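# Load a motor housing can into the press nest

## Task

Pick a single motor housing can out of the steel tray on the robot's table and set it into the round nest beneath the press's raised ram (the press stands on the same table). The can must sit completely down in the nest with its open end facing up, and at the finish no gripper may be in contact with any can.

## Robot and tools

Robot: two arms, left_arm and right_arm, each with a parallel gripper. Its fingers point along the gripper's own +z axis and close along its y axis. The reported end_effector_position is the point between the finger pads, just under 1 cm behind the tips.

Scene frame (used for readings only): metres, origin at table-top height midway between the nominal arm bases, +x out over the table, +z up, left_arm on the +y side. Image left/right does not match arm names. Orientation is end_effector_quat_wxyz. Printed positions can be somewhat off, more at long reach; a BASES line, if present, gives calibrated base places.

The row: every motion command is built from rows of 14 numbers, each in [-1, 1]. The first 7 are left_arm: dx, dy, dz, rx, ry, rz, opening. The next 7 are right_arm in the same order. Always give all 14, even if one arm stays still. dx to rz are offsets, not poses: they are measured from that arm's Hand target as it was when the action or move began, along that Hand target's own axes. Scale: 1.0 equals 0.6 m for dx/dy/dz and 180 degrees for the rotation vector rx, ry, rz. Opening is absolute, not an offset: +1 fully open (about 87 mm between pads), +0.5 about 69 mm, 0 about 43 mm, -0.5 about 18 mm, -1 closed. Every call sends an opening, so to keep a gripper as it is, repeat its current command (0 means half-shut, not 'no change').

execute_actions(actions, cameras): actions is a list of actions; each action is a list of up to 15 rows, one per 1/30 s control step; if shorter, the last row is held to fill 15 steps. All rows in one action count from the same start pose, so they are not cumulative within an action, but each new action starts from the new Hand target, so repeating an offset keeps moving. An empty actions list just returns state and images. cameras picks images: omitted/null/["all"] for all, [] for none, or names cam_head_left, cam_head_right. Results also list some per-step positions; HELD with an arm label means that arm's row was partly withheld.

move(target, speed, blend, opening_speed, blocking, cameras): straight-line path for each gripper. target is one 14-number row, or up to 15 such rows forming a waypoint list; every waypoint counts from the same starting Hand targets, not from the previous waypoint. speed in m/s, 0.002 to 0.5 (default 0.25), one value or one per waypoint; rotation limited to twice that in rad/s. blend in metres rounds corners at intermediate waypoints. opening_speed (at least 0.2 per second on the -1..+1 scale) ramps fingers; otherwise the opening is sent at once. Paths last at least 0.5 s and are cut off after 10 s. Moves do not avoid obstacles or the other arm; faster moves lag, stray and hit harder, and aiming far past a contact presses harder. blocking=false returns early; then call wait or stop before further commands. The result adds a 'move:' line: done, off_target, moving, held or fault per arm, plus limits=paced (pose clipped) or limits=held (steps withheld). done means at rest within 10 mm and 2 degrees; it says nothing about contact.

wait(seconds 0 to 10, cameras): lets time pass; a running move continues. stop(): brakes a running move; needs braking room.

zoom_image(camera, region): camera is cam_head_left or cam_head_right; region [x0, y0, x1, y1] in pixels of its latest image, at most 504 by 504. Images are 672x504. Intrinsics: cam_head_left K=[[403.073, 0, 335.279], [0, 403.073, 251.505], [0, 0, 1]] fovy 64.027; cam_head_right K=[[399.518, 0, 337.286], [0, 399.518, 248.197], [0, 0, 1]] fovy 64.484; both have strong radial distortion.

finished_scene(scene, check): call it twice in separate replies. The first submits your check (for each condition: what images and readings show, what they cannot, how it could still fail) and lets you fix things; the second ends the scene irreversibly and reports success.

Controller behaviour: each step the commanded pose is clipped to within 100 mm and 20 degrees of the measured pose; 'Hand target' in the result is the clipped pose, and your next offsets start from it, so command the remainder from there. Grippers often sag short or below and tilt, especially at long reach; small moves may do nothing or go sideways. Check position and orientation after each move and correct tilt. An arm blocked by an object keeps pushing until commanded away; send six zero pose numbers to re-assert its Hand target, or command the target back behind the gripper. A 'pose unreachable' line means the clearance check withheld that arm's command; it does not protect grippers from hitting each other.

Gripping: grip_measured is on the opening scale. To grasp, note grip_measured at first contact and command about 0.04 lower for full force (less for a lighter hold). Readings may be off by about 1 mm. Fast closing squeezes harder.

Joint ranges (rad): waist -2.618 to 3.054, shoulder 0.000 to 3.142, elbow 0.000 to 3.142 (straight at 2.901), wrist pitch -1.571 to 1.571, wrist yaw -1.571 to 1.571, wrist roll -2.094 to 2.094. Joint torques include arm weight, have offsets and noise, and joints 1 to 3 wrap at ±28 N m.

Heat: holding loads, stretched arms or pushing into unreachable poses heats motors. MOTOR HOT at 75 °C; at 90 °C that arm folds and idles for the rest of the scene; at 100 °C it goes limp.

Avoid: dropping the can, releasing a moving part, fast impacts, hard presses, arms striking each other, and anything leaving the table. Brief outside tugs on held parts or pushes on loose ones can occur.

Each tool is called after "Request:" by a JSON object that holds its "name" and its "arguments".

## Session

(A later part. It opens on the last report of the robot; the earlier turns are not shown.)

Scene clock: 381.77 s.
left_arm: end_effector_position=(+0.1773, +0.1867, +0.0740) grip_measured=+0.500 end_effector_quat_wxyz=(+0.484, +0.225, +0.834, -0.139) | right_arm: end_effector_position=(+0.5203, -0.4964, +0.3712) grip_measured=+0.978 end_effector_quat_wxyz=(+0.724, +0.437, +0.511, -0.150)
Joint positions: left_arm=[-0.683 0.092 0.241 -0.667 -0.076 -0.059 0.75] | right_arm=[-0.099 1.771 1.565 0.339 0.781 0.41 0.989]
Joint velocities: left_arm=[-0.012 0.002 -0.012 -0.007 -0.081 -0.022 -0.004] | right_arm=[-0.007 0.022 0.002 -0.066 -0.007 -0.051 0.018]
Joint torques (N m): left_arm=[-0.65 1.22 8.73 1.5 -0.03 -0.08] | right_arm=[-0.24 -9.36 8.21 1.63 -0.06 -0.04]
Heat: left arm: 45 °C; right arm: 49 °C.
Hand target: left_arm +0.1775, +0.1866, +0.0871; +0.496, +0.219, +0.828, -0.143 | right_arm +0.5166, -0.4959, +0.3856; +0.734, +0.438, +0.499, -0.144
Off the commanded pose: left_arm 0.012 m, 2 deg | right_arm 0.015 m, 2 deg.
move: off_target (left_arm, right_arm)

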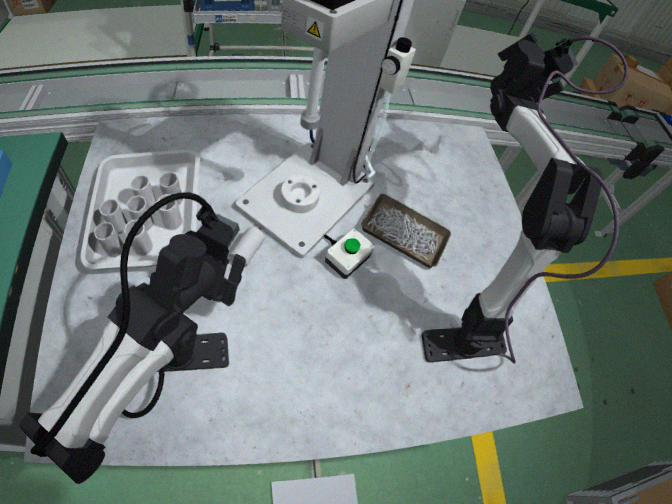

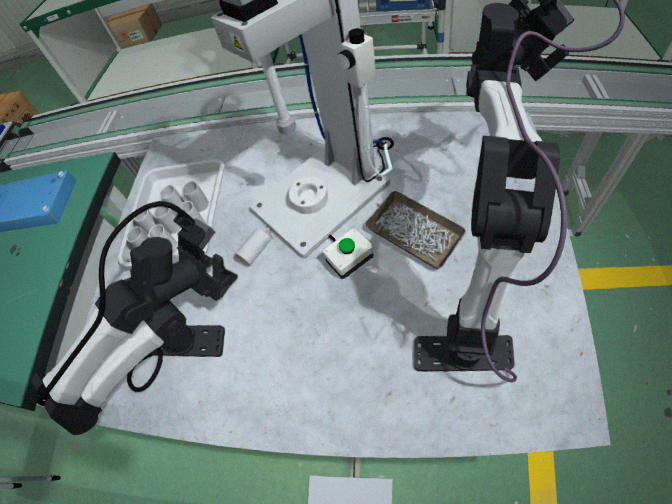

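Request:
{"name": "move", "arguments": {"target": [[-0.127,0.003,-0.02,-0.008,0.17,-0.006,0.5,0,0,0,0,0,0,1],[-0.146,0.0127,0.122,-0.0156,0.345,-0.0132,0.5,0,0,0,0,0,0,1]], "blend": [0.02,0], "speed": 0.25}}

Request:
{"name": "zoom_image", "arguments": {"camera": "cam_head_right", "region": [190, 160, 330, 290]}}

Scene clock: 405.37 s.
left_arm: end_effector_position=(+0.2750, +0.1414, +0.1180) grip_measured=+0.500 end_effector_quat_wxyz=(+0.002, +0.229, +0.973, +0.007) | right_arm: end_effector_position=(+0.5203, -0.4964, +0.3712) grip_measured=+0.978 end_effector_quat_wxyz=(+0.724, +0.437, +0.511, -0.150)
Joint positions: left_arm=[-0.575 1.813 1.564 -1.322 -0.015 -0.059 0.75] | right_arm=[-0.099 1.771 1.565 0.339 0.781 0.41 0.989]
Joint velocities: left_arm=[0.017 -0.002 -0.032 0.037 0.007 -0.066 -0.007] | right_arm=[-0.007 -0.007 -0.012 -0.022 0.022 -0.022 -0.013]
Joint torques (N m): left_arm=[0.08 -7.64 7.54 0.07 0.16 -0.01] | right_arm=[-0.23 -9.36 8.21 1.63 -0.06 -0.04]
Heat: left arm: 49 °C; right arm: 49 °C.
Hand target: left_arm +0.2776, +0.1383, +0.1208; +0.001, +0.227, +0.974, +0.003 | right_arm +0.5166, -0.4959, +0.3856; +0.734, +0.438, +0.499, -0.144
Off the commanded pose: left_arm 0.012 m, 1 deg | right_arm 0.015 m, 2 deg.
move: off_target (left_arm, right_arm)

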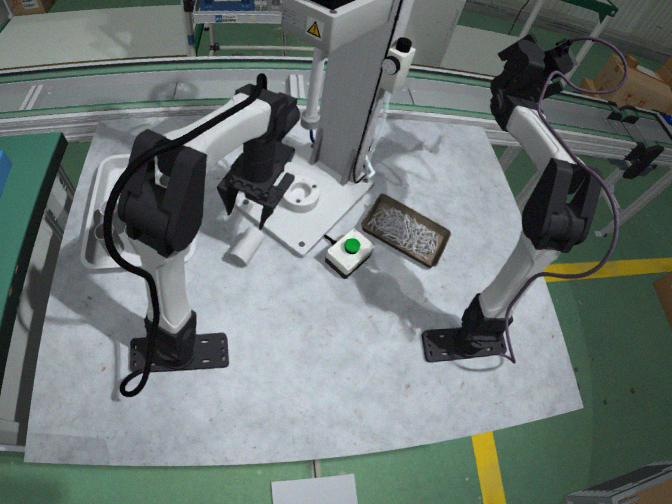

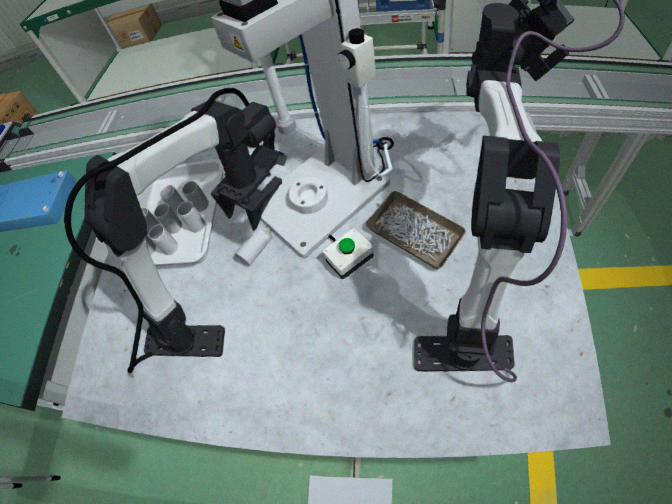

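Scaled by 3.600.

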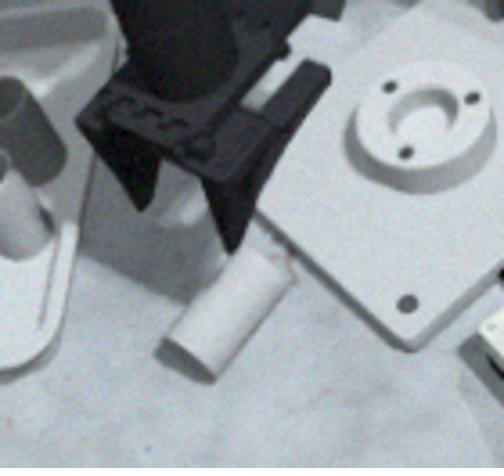

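Request:
{"name": "move", "arguments": {"target": [0.003,-0.0057,0.085,0,0,0,0.5,0,0,0,0,0,0,1], "speed": 0.15}}

Request:
{"name": "zoom_image", "arguments": {"camera": "cam_head_right", "region": [190, 160, 330, 290]}}

Request:
{"name": "zoom_image", "arguments": {"camera": "cam_head_left", "region": [190, 160, 330, 290]}}

Scene clock: 410.27 s.
left_arm: end_effector_position=(+0.2753, +0.1411, +0.0747) grip_measured=+0.500 end_effector_quat_wxyz=(+0.004, +0.228, +0.974, +0.006) | right_arm: end_effector_position=(+0.5203, -0.4964, +0.3712) grip_measured=+0.978 end_effector_quat_wxyz=(+0.724, +0.437, +0.511, -0.150)
Joint positions: left_arm=[-0.575 1.825 1.407 -1.148 -0.015 -0.062 0.75] | right_arm=[-0.099 1.771 1.565 0.339 0.781 0.41 0.989]
Joint velocities: left_arm=[-0.007 -0.007 0.002 -0.051 0.022 -0.066 -0.004] | right_arm=[-0.007 -0.007 0.002 -0.007 0.007 -0.007 -0.008]
Joint torques (N m): left_arm=[-0.69 -7.97 4.56 0.3 0.18 -0.05] | right_arm=[-0.23 -9.36 8.21 1.63 -0.06 -0.04]
Heat: left arm: 48 °C; right arm: 49 °C.
Hand target: left_arm +0.2742, +0.1371, +0.0698; +0.001, +0.227, +0.974, +0.003 | right_arm +0.5166, -0.4959, +0.3856; +0.734, +0.438, +0.499, -0.144
Off the commanded pose: left_arm 0.007 m, 0 deg | right_arm 0.015 m, 2 deg.
move: off_target (right_arm)

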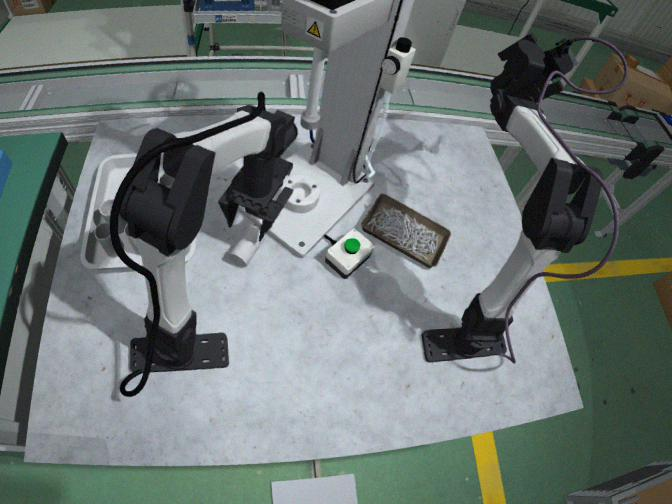

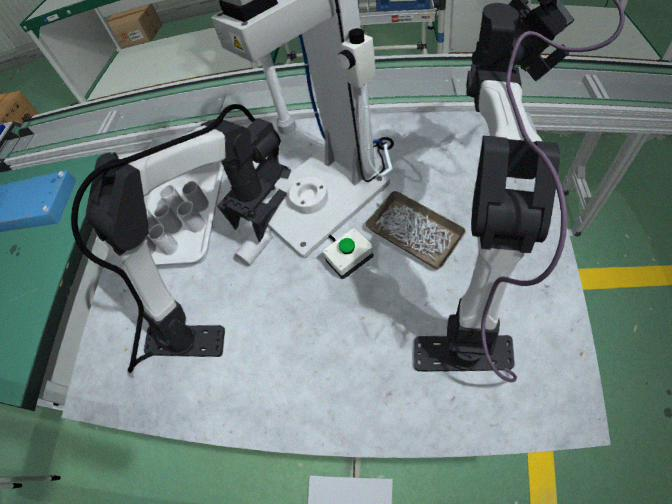

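Scaled by 3.600.

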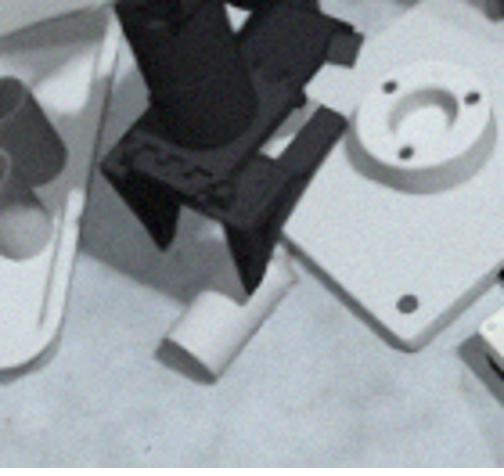

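Scaled by 3.600.

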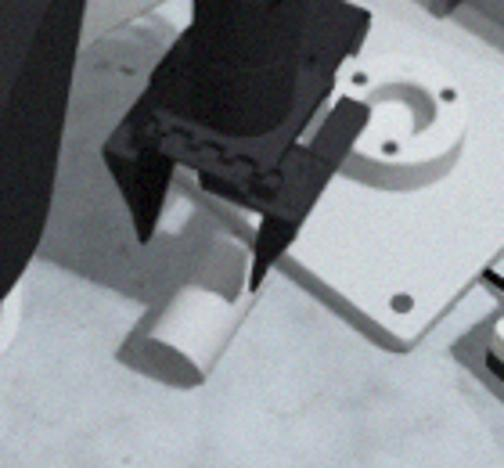

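Request:
{"name": "move", "arguments": {"target": [0,0,0.086,0,0,0,0.5,0,0,0,0,0,0,1], "speed": 0.1}}

Request:
{"name": "zoom_image", "arguments": {"camera": "cam_head_right", "region": [190, 160, 330, 290]}}

Request:
{"name": "zoom_image", "arguments": {"camera": "cam_head_left", "region": [190, 160, 330, 290]}}

Scene clock: 415.93 s.
left_arm: end_effector_position=(+0.2752, +0.1411, +0.0230) grip_measured=+0.500 end_effector_quat_wxyz=(+0.004, +0.228, +0.974, +0.006) | right_arm: end_effector_position=(+0.5203, -0.4964, +0.3712) grip_measured=+0.978 end_effector_quat_wxyz=(+0.724, +0.437, +0.511, -0.150)
Joint positions: left_arm=[-0.575 1.878 1.263 -0.951 -0.015 -0.062 0.75] | right_arm=[-0.099 1.771 1.565 0.339 0.781 0.41 0.989]
Joint velocities: left_arm=[0.002 -0.017 0.022 0.022 0.037 -0.007 -0.001] | right_arm=[0.007 -0.002 -0.012 0.051 0.022 -0.007 0.003]
Joint torques (N m): left_arm=[-0.49 -7.99 4.46 0.31 0.16 -0.02] | right_arm=[-0.23 -9.36 8.23 1.63 -0.06 -0.04]
Heat: left arm: 47 °C; right arm: 49 °C.
Hand target: left_arm +0.2739, +0.1382, +0.0180; +0.001, +0.227, +0.974, +0.003 | right_arm +0.5166, -0.4959, +0.3856; +0.734, +0.438, +0.499, -0.144
Off the commanded pose: left_arm 0.006 m, 1 deg | right_arm 0.015 m, 2 deg.
move: off_target (right_arm)

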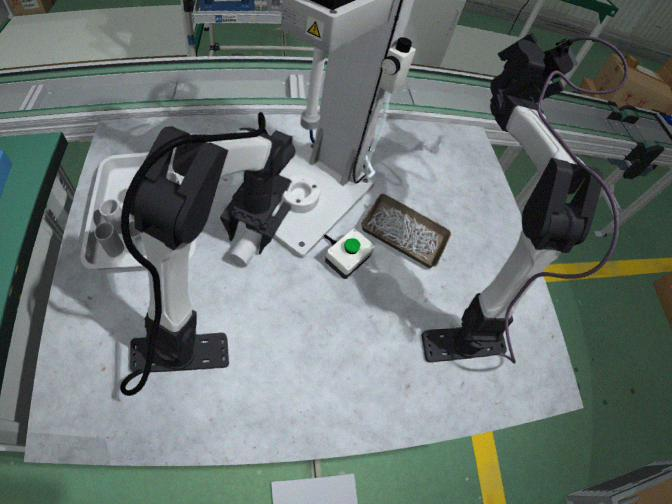

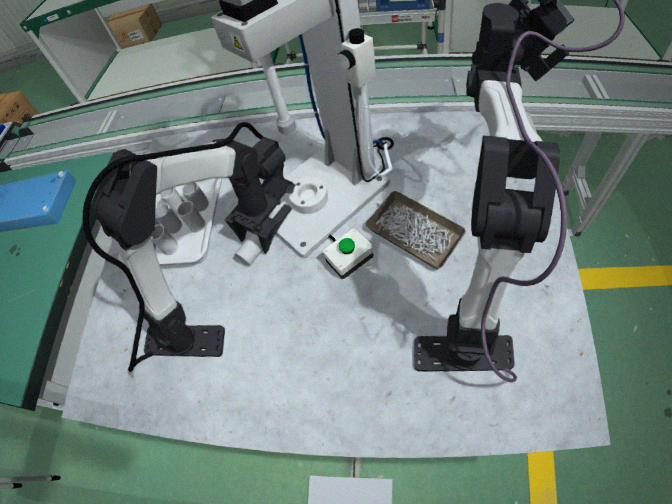

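Scaled by 3.600.

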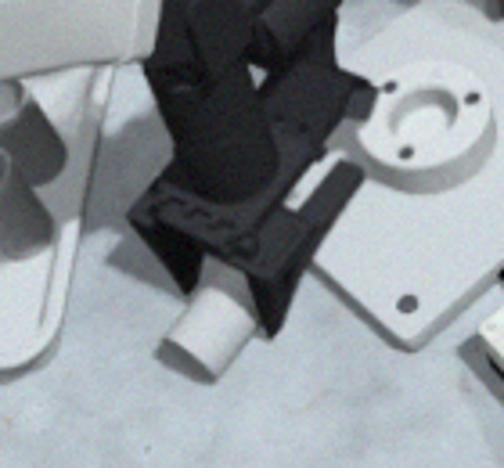

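Scaled by 3.600.

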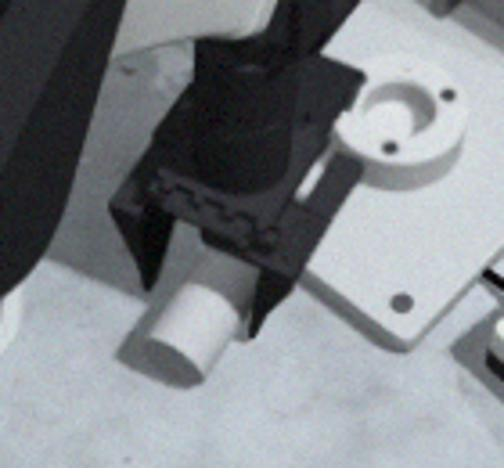

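Request:
{"name": "move", "arguments": {"target": [0,0,0,0,0,0,-0.4,0,0,0,0,0,0,1], "opening_speed": 0.4}}

Request:
{"name": "zoom_image", "arguments": {"camera": "cam_head_right", "region": [190, 160, 330, 290]}}

Request:
{"name": "zoom_image", "arguments": {"camera": "cam_head_left", "region": [210, 220, 290, 280]}}

Scene clock: 422.47 s.
left_arm: end_effector_position=(+0.2754, +0.1408, +0.0230) grip_measured=+0.004 end_effector_quat_wxyz=(+0.005, +0.228, +0.974, +0.006) | right_arm: end_effector_position=(+0.5203, -0.4964, +0.3712) grip_measured=+0.978 end_effector_quat_wxyz=(+0.724, +0.437, +0.511, -0.150)
Joint positions: left_arm=[-0.575 1.878 1.263 -0.95 -0.014 -0.062 0.502] | right_arm=[-0.099 1.771 1.565 0.339 0.781 0.41 0.989]
Joint velocities: left_arm=[-0.007 0.012 0.002 0.037 -0.007 0.037 -0.001] | right_arm=[0.002 -0.002 0.002 -0.007 0.007 0.022 0.003]
Joint torques (N m): left_arm=[-0.32 -7.97 4.31 0.28 0.16 -0.04] | right_arm=[-0.21 -9.36 8.21 1.63 -0.06 -0.04]
Heat: left arm: 45 °C; right arm: 49 °C.
Hand target: left_arm +0.2739, +0.1382, +0.0180; +0.001, +0.227, +0.974, +0.003 | right_arm +0.5166, -0.4959, +0.3856; +0.734, +0.438, +0.499, -0.144
Off the commanded pose: left_arm 0.006 m, 1 deg | right_arm 0.015 m, 2 deg.
move: off_target (right_arm)

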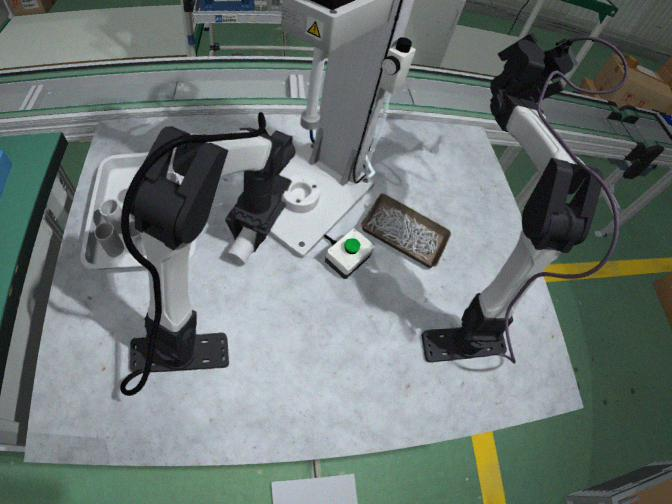

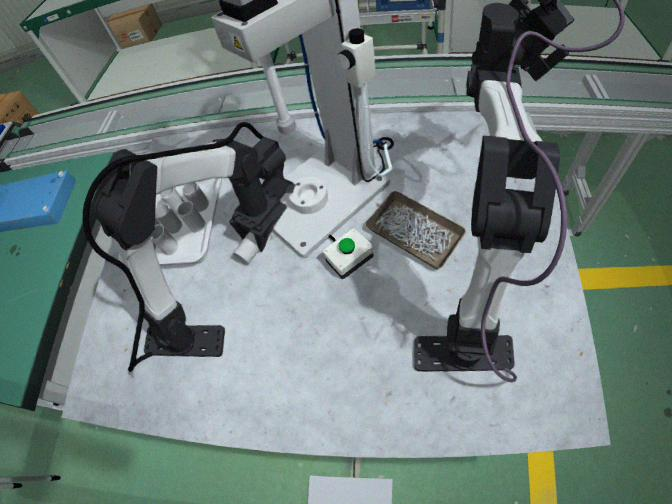

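Scaled by 3.600.

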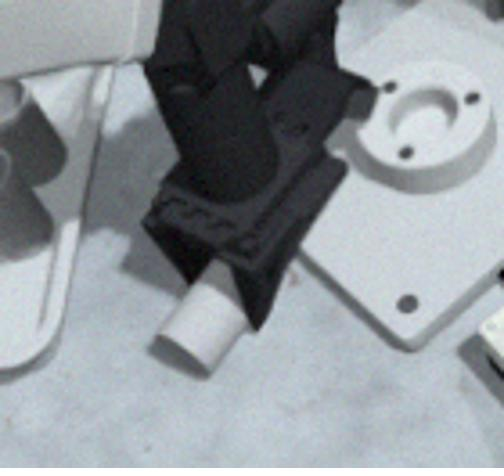

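Scaled by 6.300.

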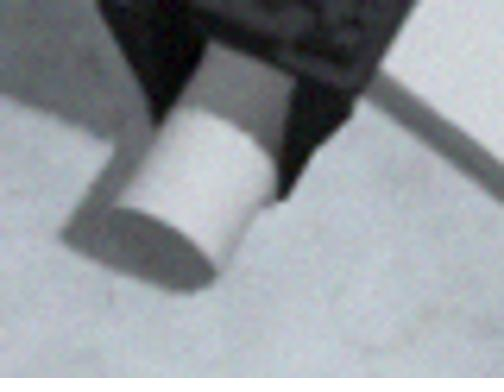

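Request:
{"name": "move", "arguments": {"target": [[0.083,0,-0.233,0,-0.22,0,-0.4,0,0,0,0,0,0,1],[0.011,-0.03,-0.27,0,-0.505,0,-0.4,0,0,0,0,0,0,1]], "blend": [0.02,0], "speed": 0.15}}

Request:
{"name": "zoom_image", "arguments": {"camera": "cam_head_right", "region": [190, 120, 350, 280]}}

Request:
{"name": "zoom_image", "arguments": {"camera": "cam_head_left", "region": [190, 120, 350, 280]}}

Scene clock: 435.17 s.
left_arm: end_effector_position=(+0.2546, +0.1246, +0.1810) grip_measured=+0.004 end_effector_quat_wxyz=(+0.680, +0.169, +0.694, -0.168) | right_arm: end_effector_position=(+0.5203, -0.4964, +0.3712) grip_measured=+0.978 end_effector_quat_wxyz=(+0.724, +0.437, +0.511, -0.150)
Joint positions: left_arm=[-0.854 0.501 0.21 0.27 -0.319 -0.01 0.502] | right_arm=[-0.099 1.771 1.565 0.339 0.781 0.41 0.989]
Joint velocities: left_arm=[-0.012 -0.012 -0.012 0.037 -0.007 -0.037 -0.004] | right_arm=[-0.017 -0.007 -0.012 0.037 0.022 -0.081 -0.013]
Joint torques (N m): left_arm=[-0.39 0.66 6.38 2.05 0 0.17] | right_arm=[-0.21 -9.36 8.21 1.63 -0.06 -0.04]
Heat: left arm: 44 °C; right arm: 50 °C.
Hand target: left_arm +0.2565, +0.1239, +0.1880; +0.692, +0.164, +0.682, -0.169 | right_arm +0.5166, -0.4959, +0.3856; +0.734, +0.438, +0.499, -0.144
Off the commanded pose: left_arm 0.005 m, 3 deg | right_arm 0.015 m, 2 deg.
move: off_target (left_arm, right_arm)

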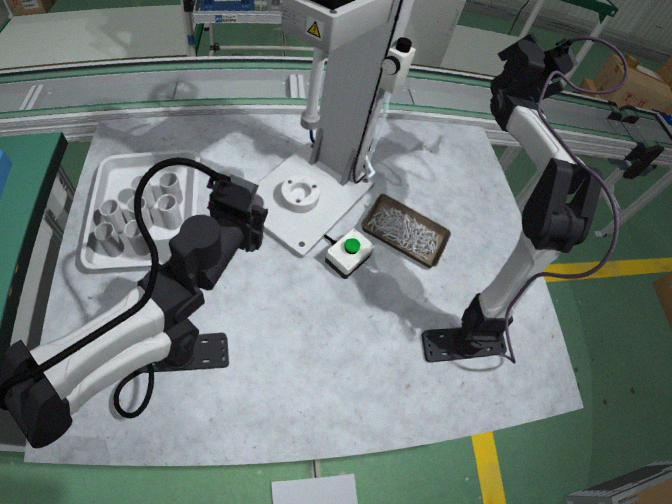

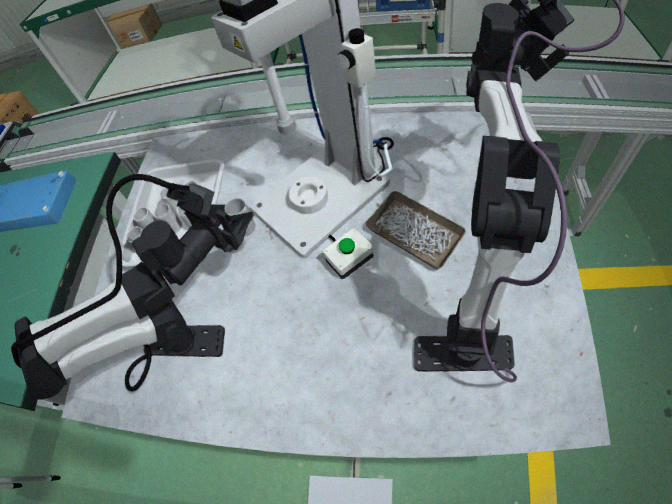

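Scaled by 3.150.

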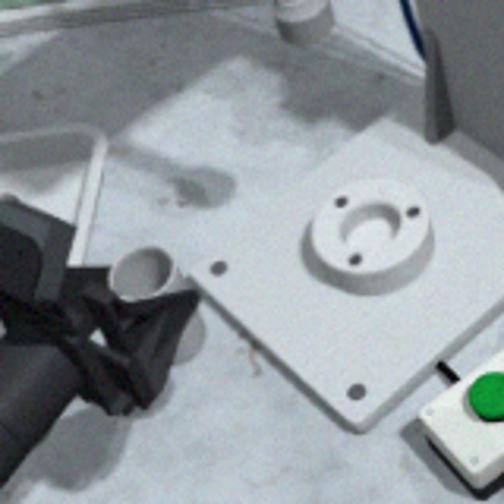

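Scaled by 3.150.

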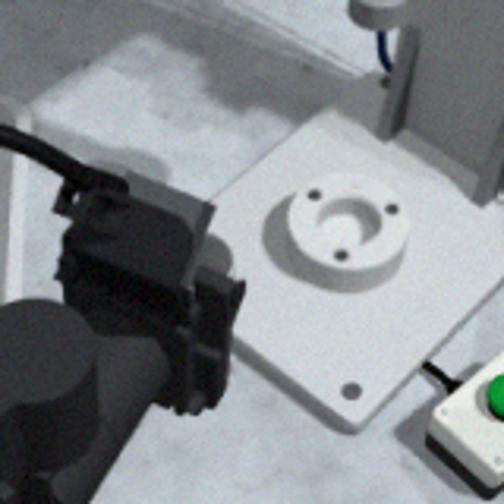

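Request:
{"name": "move", "arguments": {"target": [0.0667,-0.051,0.242,0,-0.017,0,-0.4,0,0,0,0,0,0,1], "speed": 0.12}}

Request:
{"name": "zoom_image", "arguments": {"camera": "cam_head_right", "region": [230, 120, 370, 260]}}

Request:
{"name": "zoom_image", "arguments": {"camera": "cam_head_left", "region": [230, 100, 370, 240]}}

Scene clock: 443.20 s.
left_arm: end_effector_position=(+0.3640, +0.0393, +0.1209) grip_measured=-0.001 end_effector_quat_wxyz=(+0.685, +0.169, +0.691, -0.158) | right_arm: end_effector_position=(+0.5203, -0.4964, +0.3712) grip_measured=+0.978 end_effector_quat_wxyz=(+0.724, +0.437, +0.511, -0.150)
Joint positions: left_arm=[-0.791 1.651 0.418 1.221 -0.272 0.011 0.499] | right_arm=[-0.099 1.771 1.565 0.339 0.781 0.41 0.989]
Joint velocities: left_arm=[-0.012 -0.017 0.007 -0.022 0.051 0.037 -0.006] | right_arm=[0.007 0.007 0.007 -0.037 0.022 -0.125 0.018]
Joint torques (N m): left_arm=[0.59 -5.6 7.2 2.14 0.23 0.13] | right_arm=[-0.23 -9.35 8.21 1.63 -0.06 -0.04]
Heat: left arm: 43 °C; right arm: 50 °C.
Hand target: left_arm +0.3738, +0.0307, +0.1449; +0.711, +0.161, +0.663, -0.173 | right_arm +0.5166, -0.4959, +0.3856; +0.734, +0.438, +0.499, -0.144
Off the commanded pose: left_arm 0.032 m, 5 deg | right_arm 0.015 m, 2 deg.
move: off_target (left_arm, right_arm)

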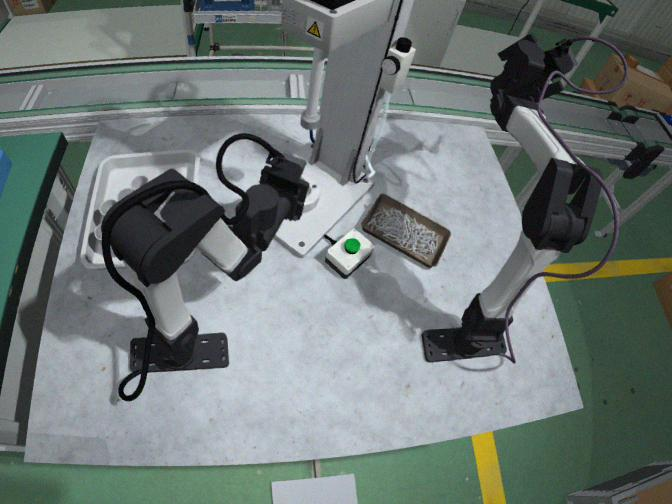

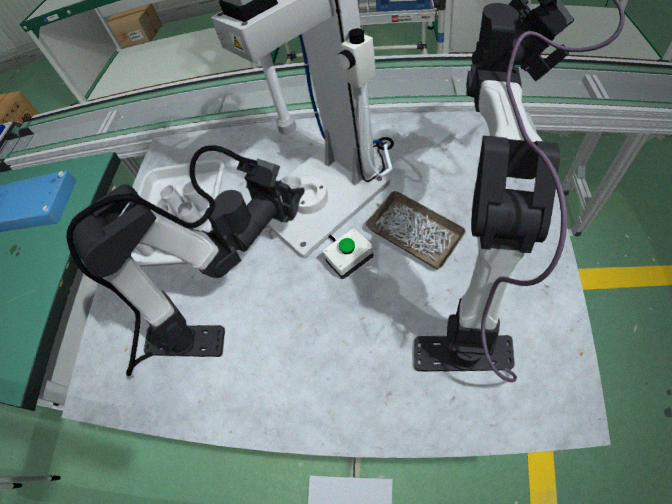

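Scaled by 3.600.

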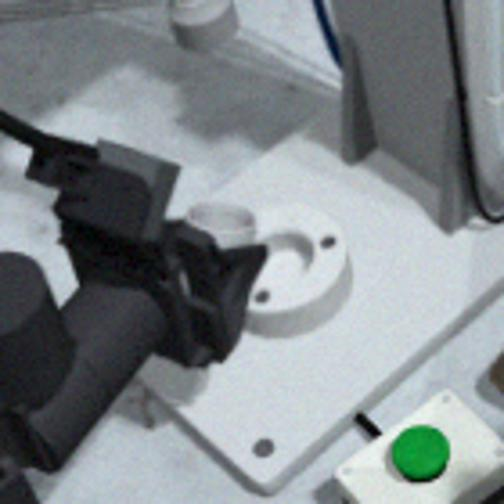

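Scaled by 3.600.

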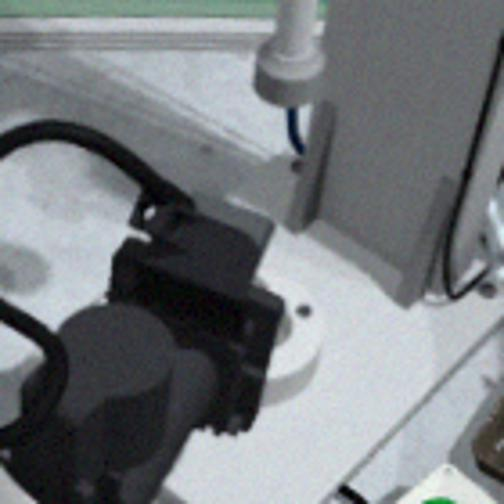

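Request:
{"name": "zoom_image", "arguments": {"camera": "cam_head_right", "region": [270, 160, 330, 220]}}

Scaled by 8.400.

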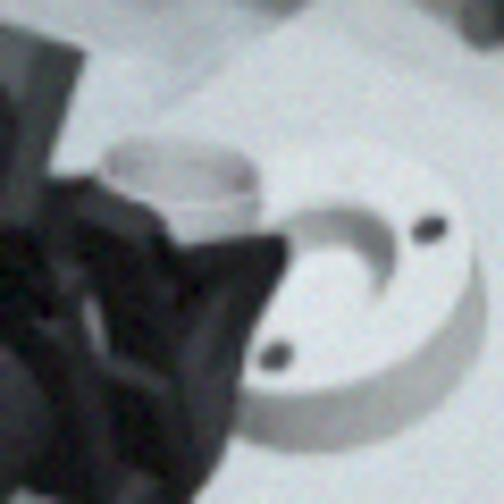

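Request:
{"name": "move", "arguments": {"target": [0.0317,0.0328,-0.262,0,0.061,0,-0.4,0,0,0,0,0,0,1], "speed": 0.15}}

Request:
{"name": "zoom_image", "arguments": {"camera": "cam_head_right", "region": [200, 170, 300, 270]}}

Scene clock: 464.20 s.
left_arm: end_effector_position=(+0.2398, +0.1222, +0.1033) grip_measured=-0.001 end_effector_quat_wxyz=(+0.627, +0.188, +0.741, -0.147) | right_arm: end_effector_position=(+0.5203, -0.4964, +0.3712) grip_measured=+0.978 end_effector_quat_wxyz=(+0.724, +0.437, +0.511, -0.150)
Joint positions: left_arm=[-0.948 0.592 0.058 0.349 -0.41 -0.057 0.499] | right_arm=[-0.099 1.771 1.565 0.339 0.781 0.41 0.989]
Joint velocities: left_arm=[-0.002 0.007 0.002 -0.066 -0.037 0.022 0.001] | right_arm=[0.012 -0.007 0.017 0.037 -0.037 0.081 0.024]
Joint torques (N m): left_arm=[-0.46 -1.14 8.32 1.75 -0.06 -0.06] | right_arm=[-0.23 -9.35 8.21 1.62 -0.06 -0.04]
Heat: left arm: 44 °C; right arm: 50 °C.
Hand target: left_arm +0.2425, +0.1188, +0.1201; +0.642, +0.173, +0.730, -0.159 | right_arm +0.5166, -0.4959, +0.3856; +0.734, +0.438, +0.499, -0.144
Off the commanded pose: left_arm 0.013 m, 3 deg | right_arm 0.015 m, 2 deg.
move: off_target (left_arm, right_arm)

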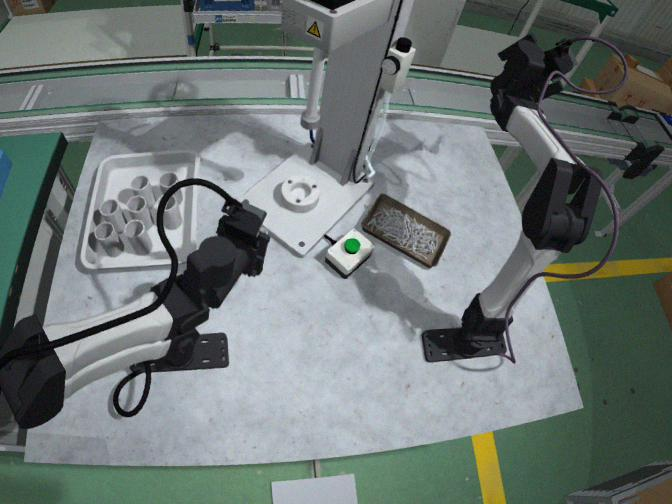

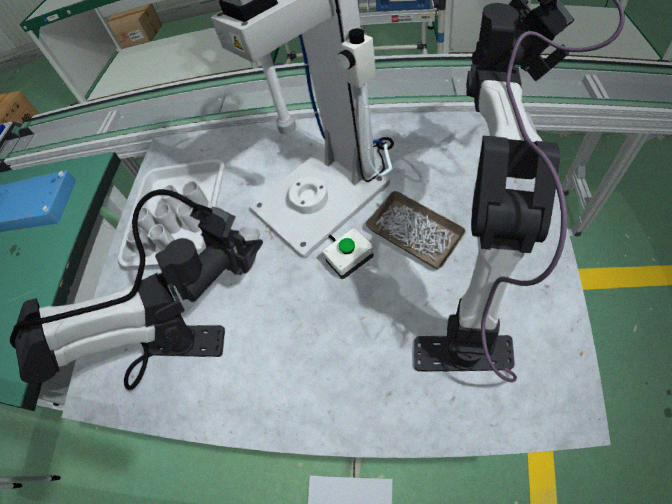

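Scaled by 5.040.

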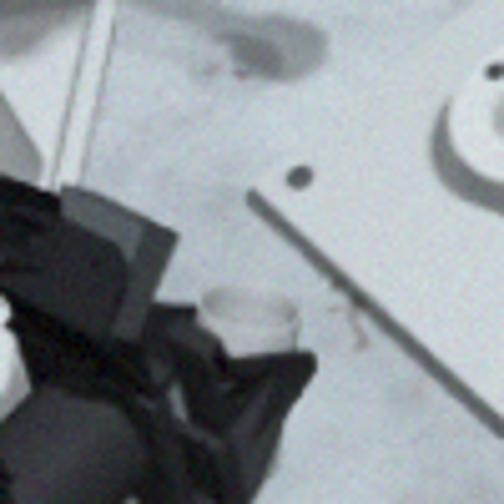

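Request:
{"name": "move", "arguments": {"target": [0.0963,0,0.0347,0,-0.025,0,-0.4,0,0,0,0,0,0,1], "speed": 0.1}}

Request:
{"name": "zoom_image", "arguments": {"camera": "cam_head_right", "region": [200, 190, 300, 290]}}

Scene clock: 476.20 s.
left_arm: end_effector_position=(+0.2565, +0.1132, +0.0580) grip_measured=-0.002 end_effector_quat_wxyz=(+0.605, +0.175, +0.767, -0.123) | right_arm: end_effector_position=(+0.5203, -0.4964, +0.3712) grip_measured=+0.978 end_effector_quat_wxyz=(+0.724, +0.437, +0.511, -0.150)
Joint positions: left_arm=[-0.937 1.126 0.021 0.838 -0.445 -0.093 0.499] | right_arm=[-0.099 1.771 1.565 0.339 0.781 0.41 0.989]
Joint velocities: left_arm=[0.012 -0.002 0.012 0.022 0.037 -0.007 -0.001] | right_arm=[0.002 0.007 0.017 0.022 0.022 -0.022 -0.003]
Joint torques (N m): left_arm=[-0.62 -1.28 4.01 1.86 -0.03 -0.11] | right_arm=[-0.23 -9.36 8.21 1.63 -0.06 -0.04]
Heat: left arm: 45 °C; right arm: 50 °C.
Hand target: left_arm +0.2550, +0.1124, +0.0582; +0.670, +0.166, +0.704, -0.165 | right_arm +0.5166, -0.4959, +0.3856; +0.734, +0.438, +0.499, -0.144
Off the commanded pose: left_arm 0.003 m, 12 deg | right_arm 0.015 m, 2 deg.
joint sent to its limit (left arm) — joint 3 (elbow), lower limit, where the elbow is as bent as it goes. The joint targets are off in orientation, not in position.
move: off_target (left_arm, right_arm)

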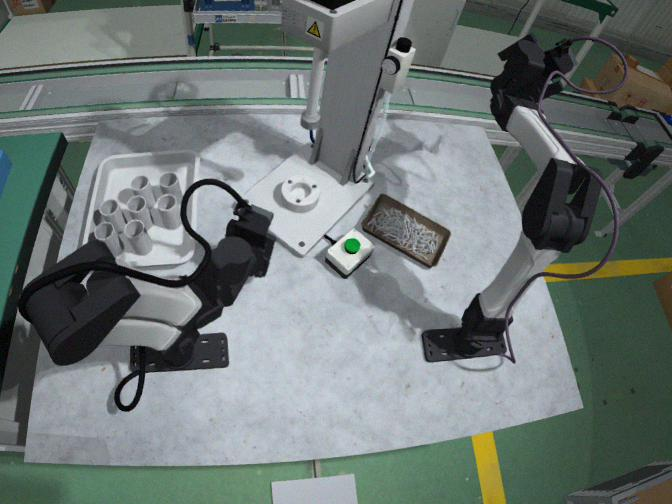

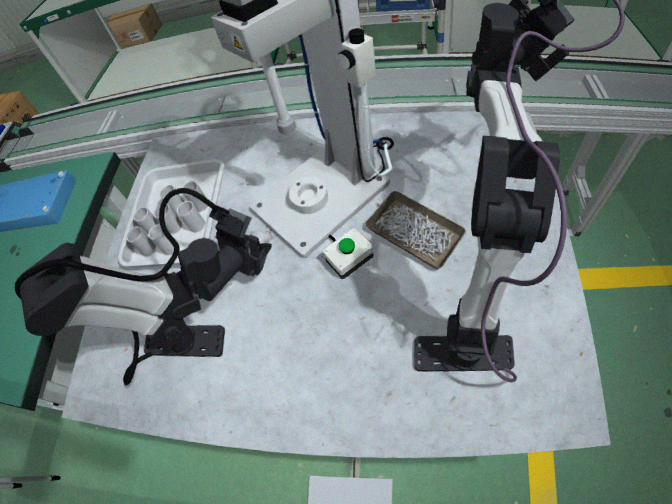

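Scaled by 5.040.

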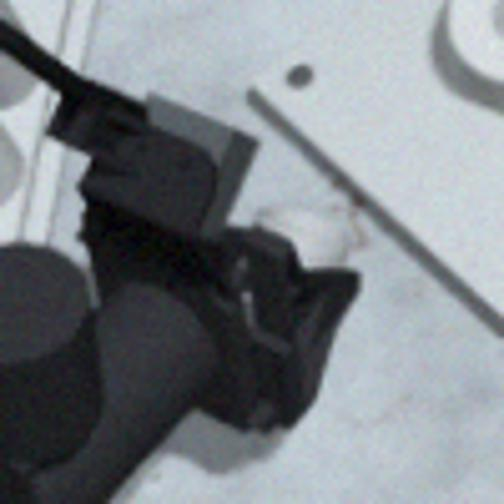

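Request:
{"name": "move", "arguments": {"target": [-0.0825,0.0147,-0.021,0,0.352,0,-0.4,0,0,0,0,0,0,1], "speed": 0.2}}

Request:
{"name": "zoom_image", "arguments": {"camera": "cam_head_right", "region": [190, 170, 310, 290]}}

Request:
{"name": "zoom_image", "arguments": {"camera": "cam_head_left", "region": [190, 170, 310, 290]}}

Scene clock: 485.40 s.
left_arm: end_effector_position=(+0.2467, +0.1277, +0.0973) grip_measured=-0.002 end_effector_quat_wxyz=(+0.196, +0.222, +0.954, -0.042) | right_arm: end_effector_position=(+0.5203, -0.4964, +0.3712) grip_measured=+0.978 end_effector_quat_wxyz=(+0.724, +0.437, +0.511, -0.150)
Joint positions: left_arm=[-0.694 1.373 1.017 -0.818 -0.079 -0.167 0.499] | right_arm=[-0.099 1.771 1.565 0.339 0.781 0.41 0.989]
Joint velocities: left_arm=[-0.002 -0.007 -0.007 -0.007 -0.051 -0.022 -0.006] | right_arm=[-0.007 0.002 -0.022 0.022 0.051 -0.022 -0.003]
Joint torques (N m): left_arm=[0.69 -4.59 8.8 0.74 0.12 0.14] | right_arm=[-0.21 -9.36 8.21 1.63 -0.06 -0.04]
Heat: left arm: 45 °C; right arm: 50 °C.
Hand target: left_arm +0.2531, +0.1237, +0.1057; +0.203, +0.224, +0.952, -0.048 | right_arm +0.5166, -0.4959, +0.3856; +0.734, +0.438, +0.499, -0.144
Off the commanded pose: left_arm 0.012 m, 2 deg | right_arm 0.015 m, 2 deg.
move: off_target (left_arm, right_arm)

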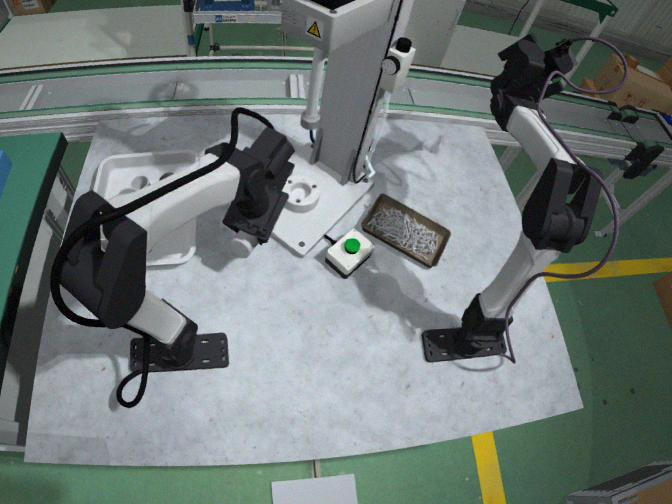

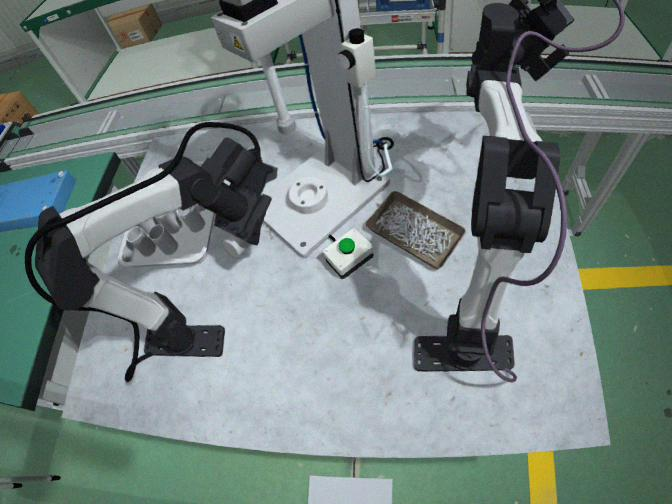

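Scaled by 4.200.

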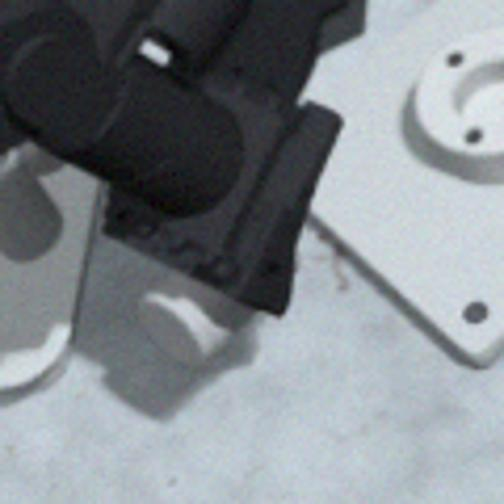

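Scaled by 4.200.

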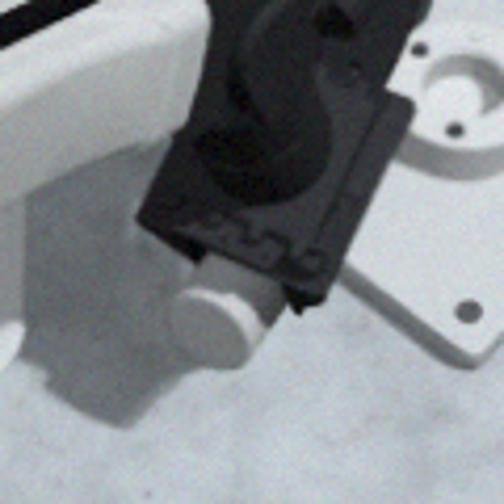

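Request:
{"name": "move", "arguments": {"target": [0.057,0,0.128,0,-0.1,0,-0.4,0,0,0,0,0,0,1], "speed": 0.08}}

Request:
{"name": "zoom_image", "arguments": {"camera": "cam_head_right", "region": [190, 170, 310, 290]}}

Request:
{"name": "zoom_image", "arguments": {"camera": "cam_head_left", "region": [190, 170, 310, 290]}}

Scene clock: 492.67 s.
left_arm: end_effector_position=(+0.2491, +0.1263, +0.0253) grip_measured=-0.003 end_effector_quat_wxyz=(+0.341, +0.211, +0.912, -0.088) | right_arm: end_effector_position=(+0.5203, -0.4964, +0.3712) grip_measured=+0.978 end_effector_quat_wxyz=(+0.724, +0.437, +0.511, -0.150)
Joint positions: left_arm=[-0.72 1.207 0.473 -0.124 -0.122 -0.165 0.499] | right_arm=[-0.099 1.771 1.565 0.339 0.781 0.41 0.989]
Joint velocities: left_arm=[0.007 0.007 -0.007 0.022 -0.022 -0.051 -0.004] | right_arm=[0.007 0.007 -0.012 -0.022 -0.066 0.007 0.013]
Joint torques (N m): left_arm=[-0.53 -2.44 4.88 1.53 -0.11 0.17] | right_arm=[-0.23 -9.35 8.21 1.63 -0.06 -0.04]
Heat: left arm: 45 °C; right arm: 50 °C.
Hand target: left_arm +0.2519, +0.1253, +0.0232; +0.349, +0.215, +0.908, -0.084 | right_arm +0.5166, -0.4959, +0.3856; +0.734, +0.438, +0.499, -0.144
Off the commanded pose: left_arm 0.006 m, 1 deg | right_arm 0.015 m, 2 deg.
move: off_target (right_arm)

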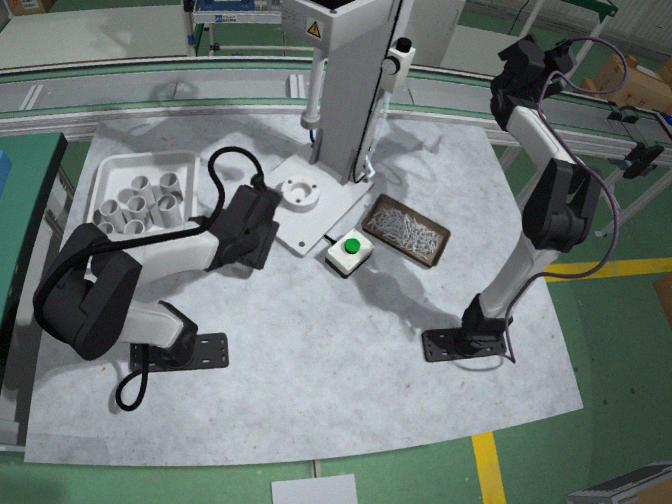

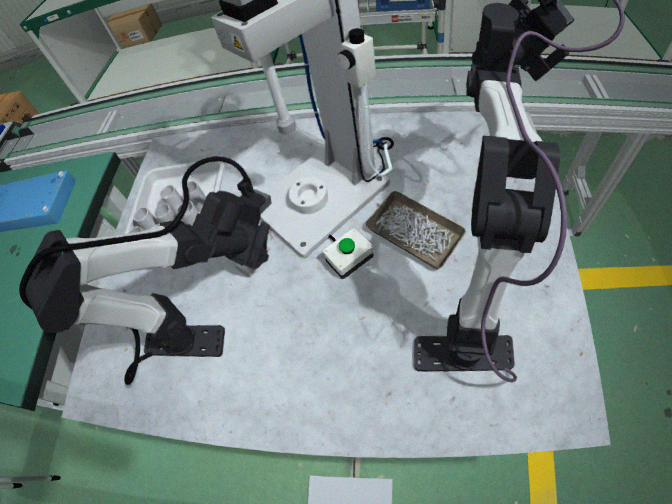

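Scaled by 4.200.

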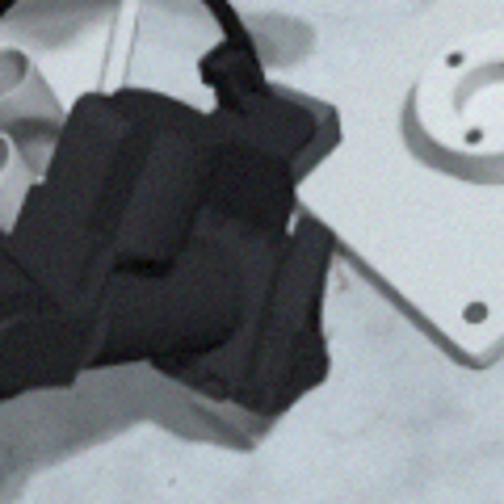

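Scaled by 4.200.

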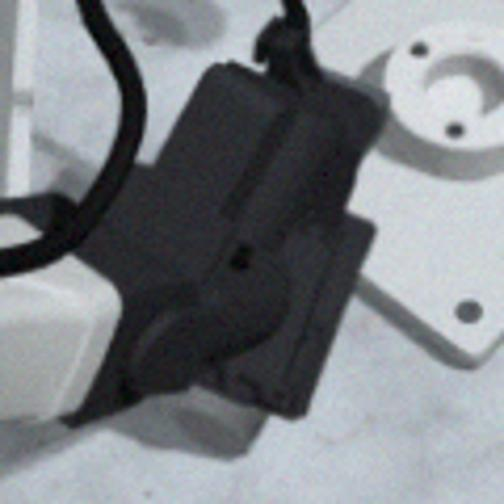

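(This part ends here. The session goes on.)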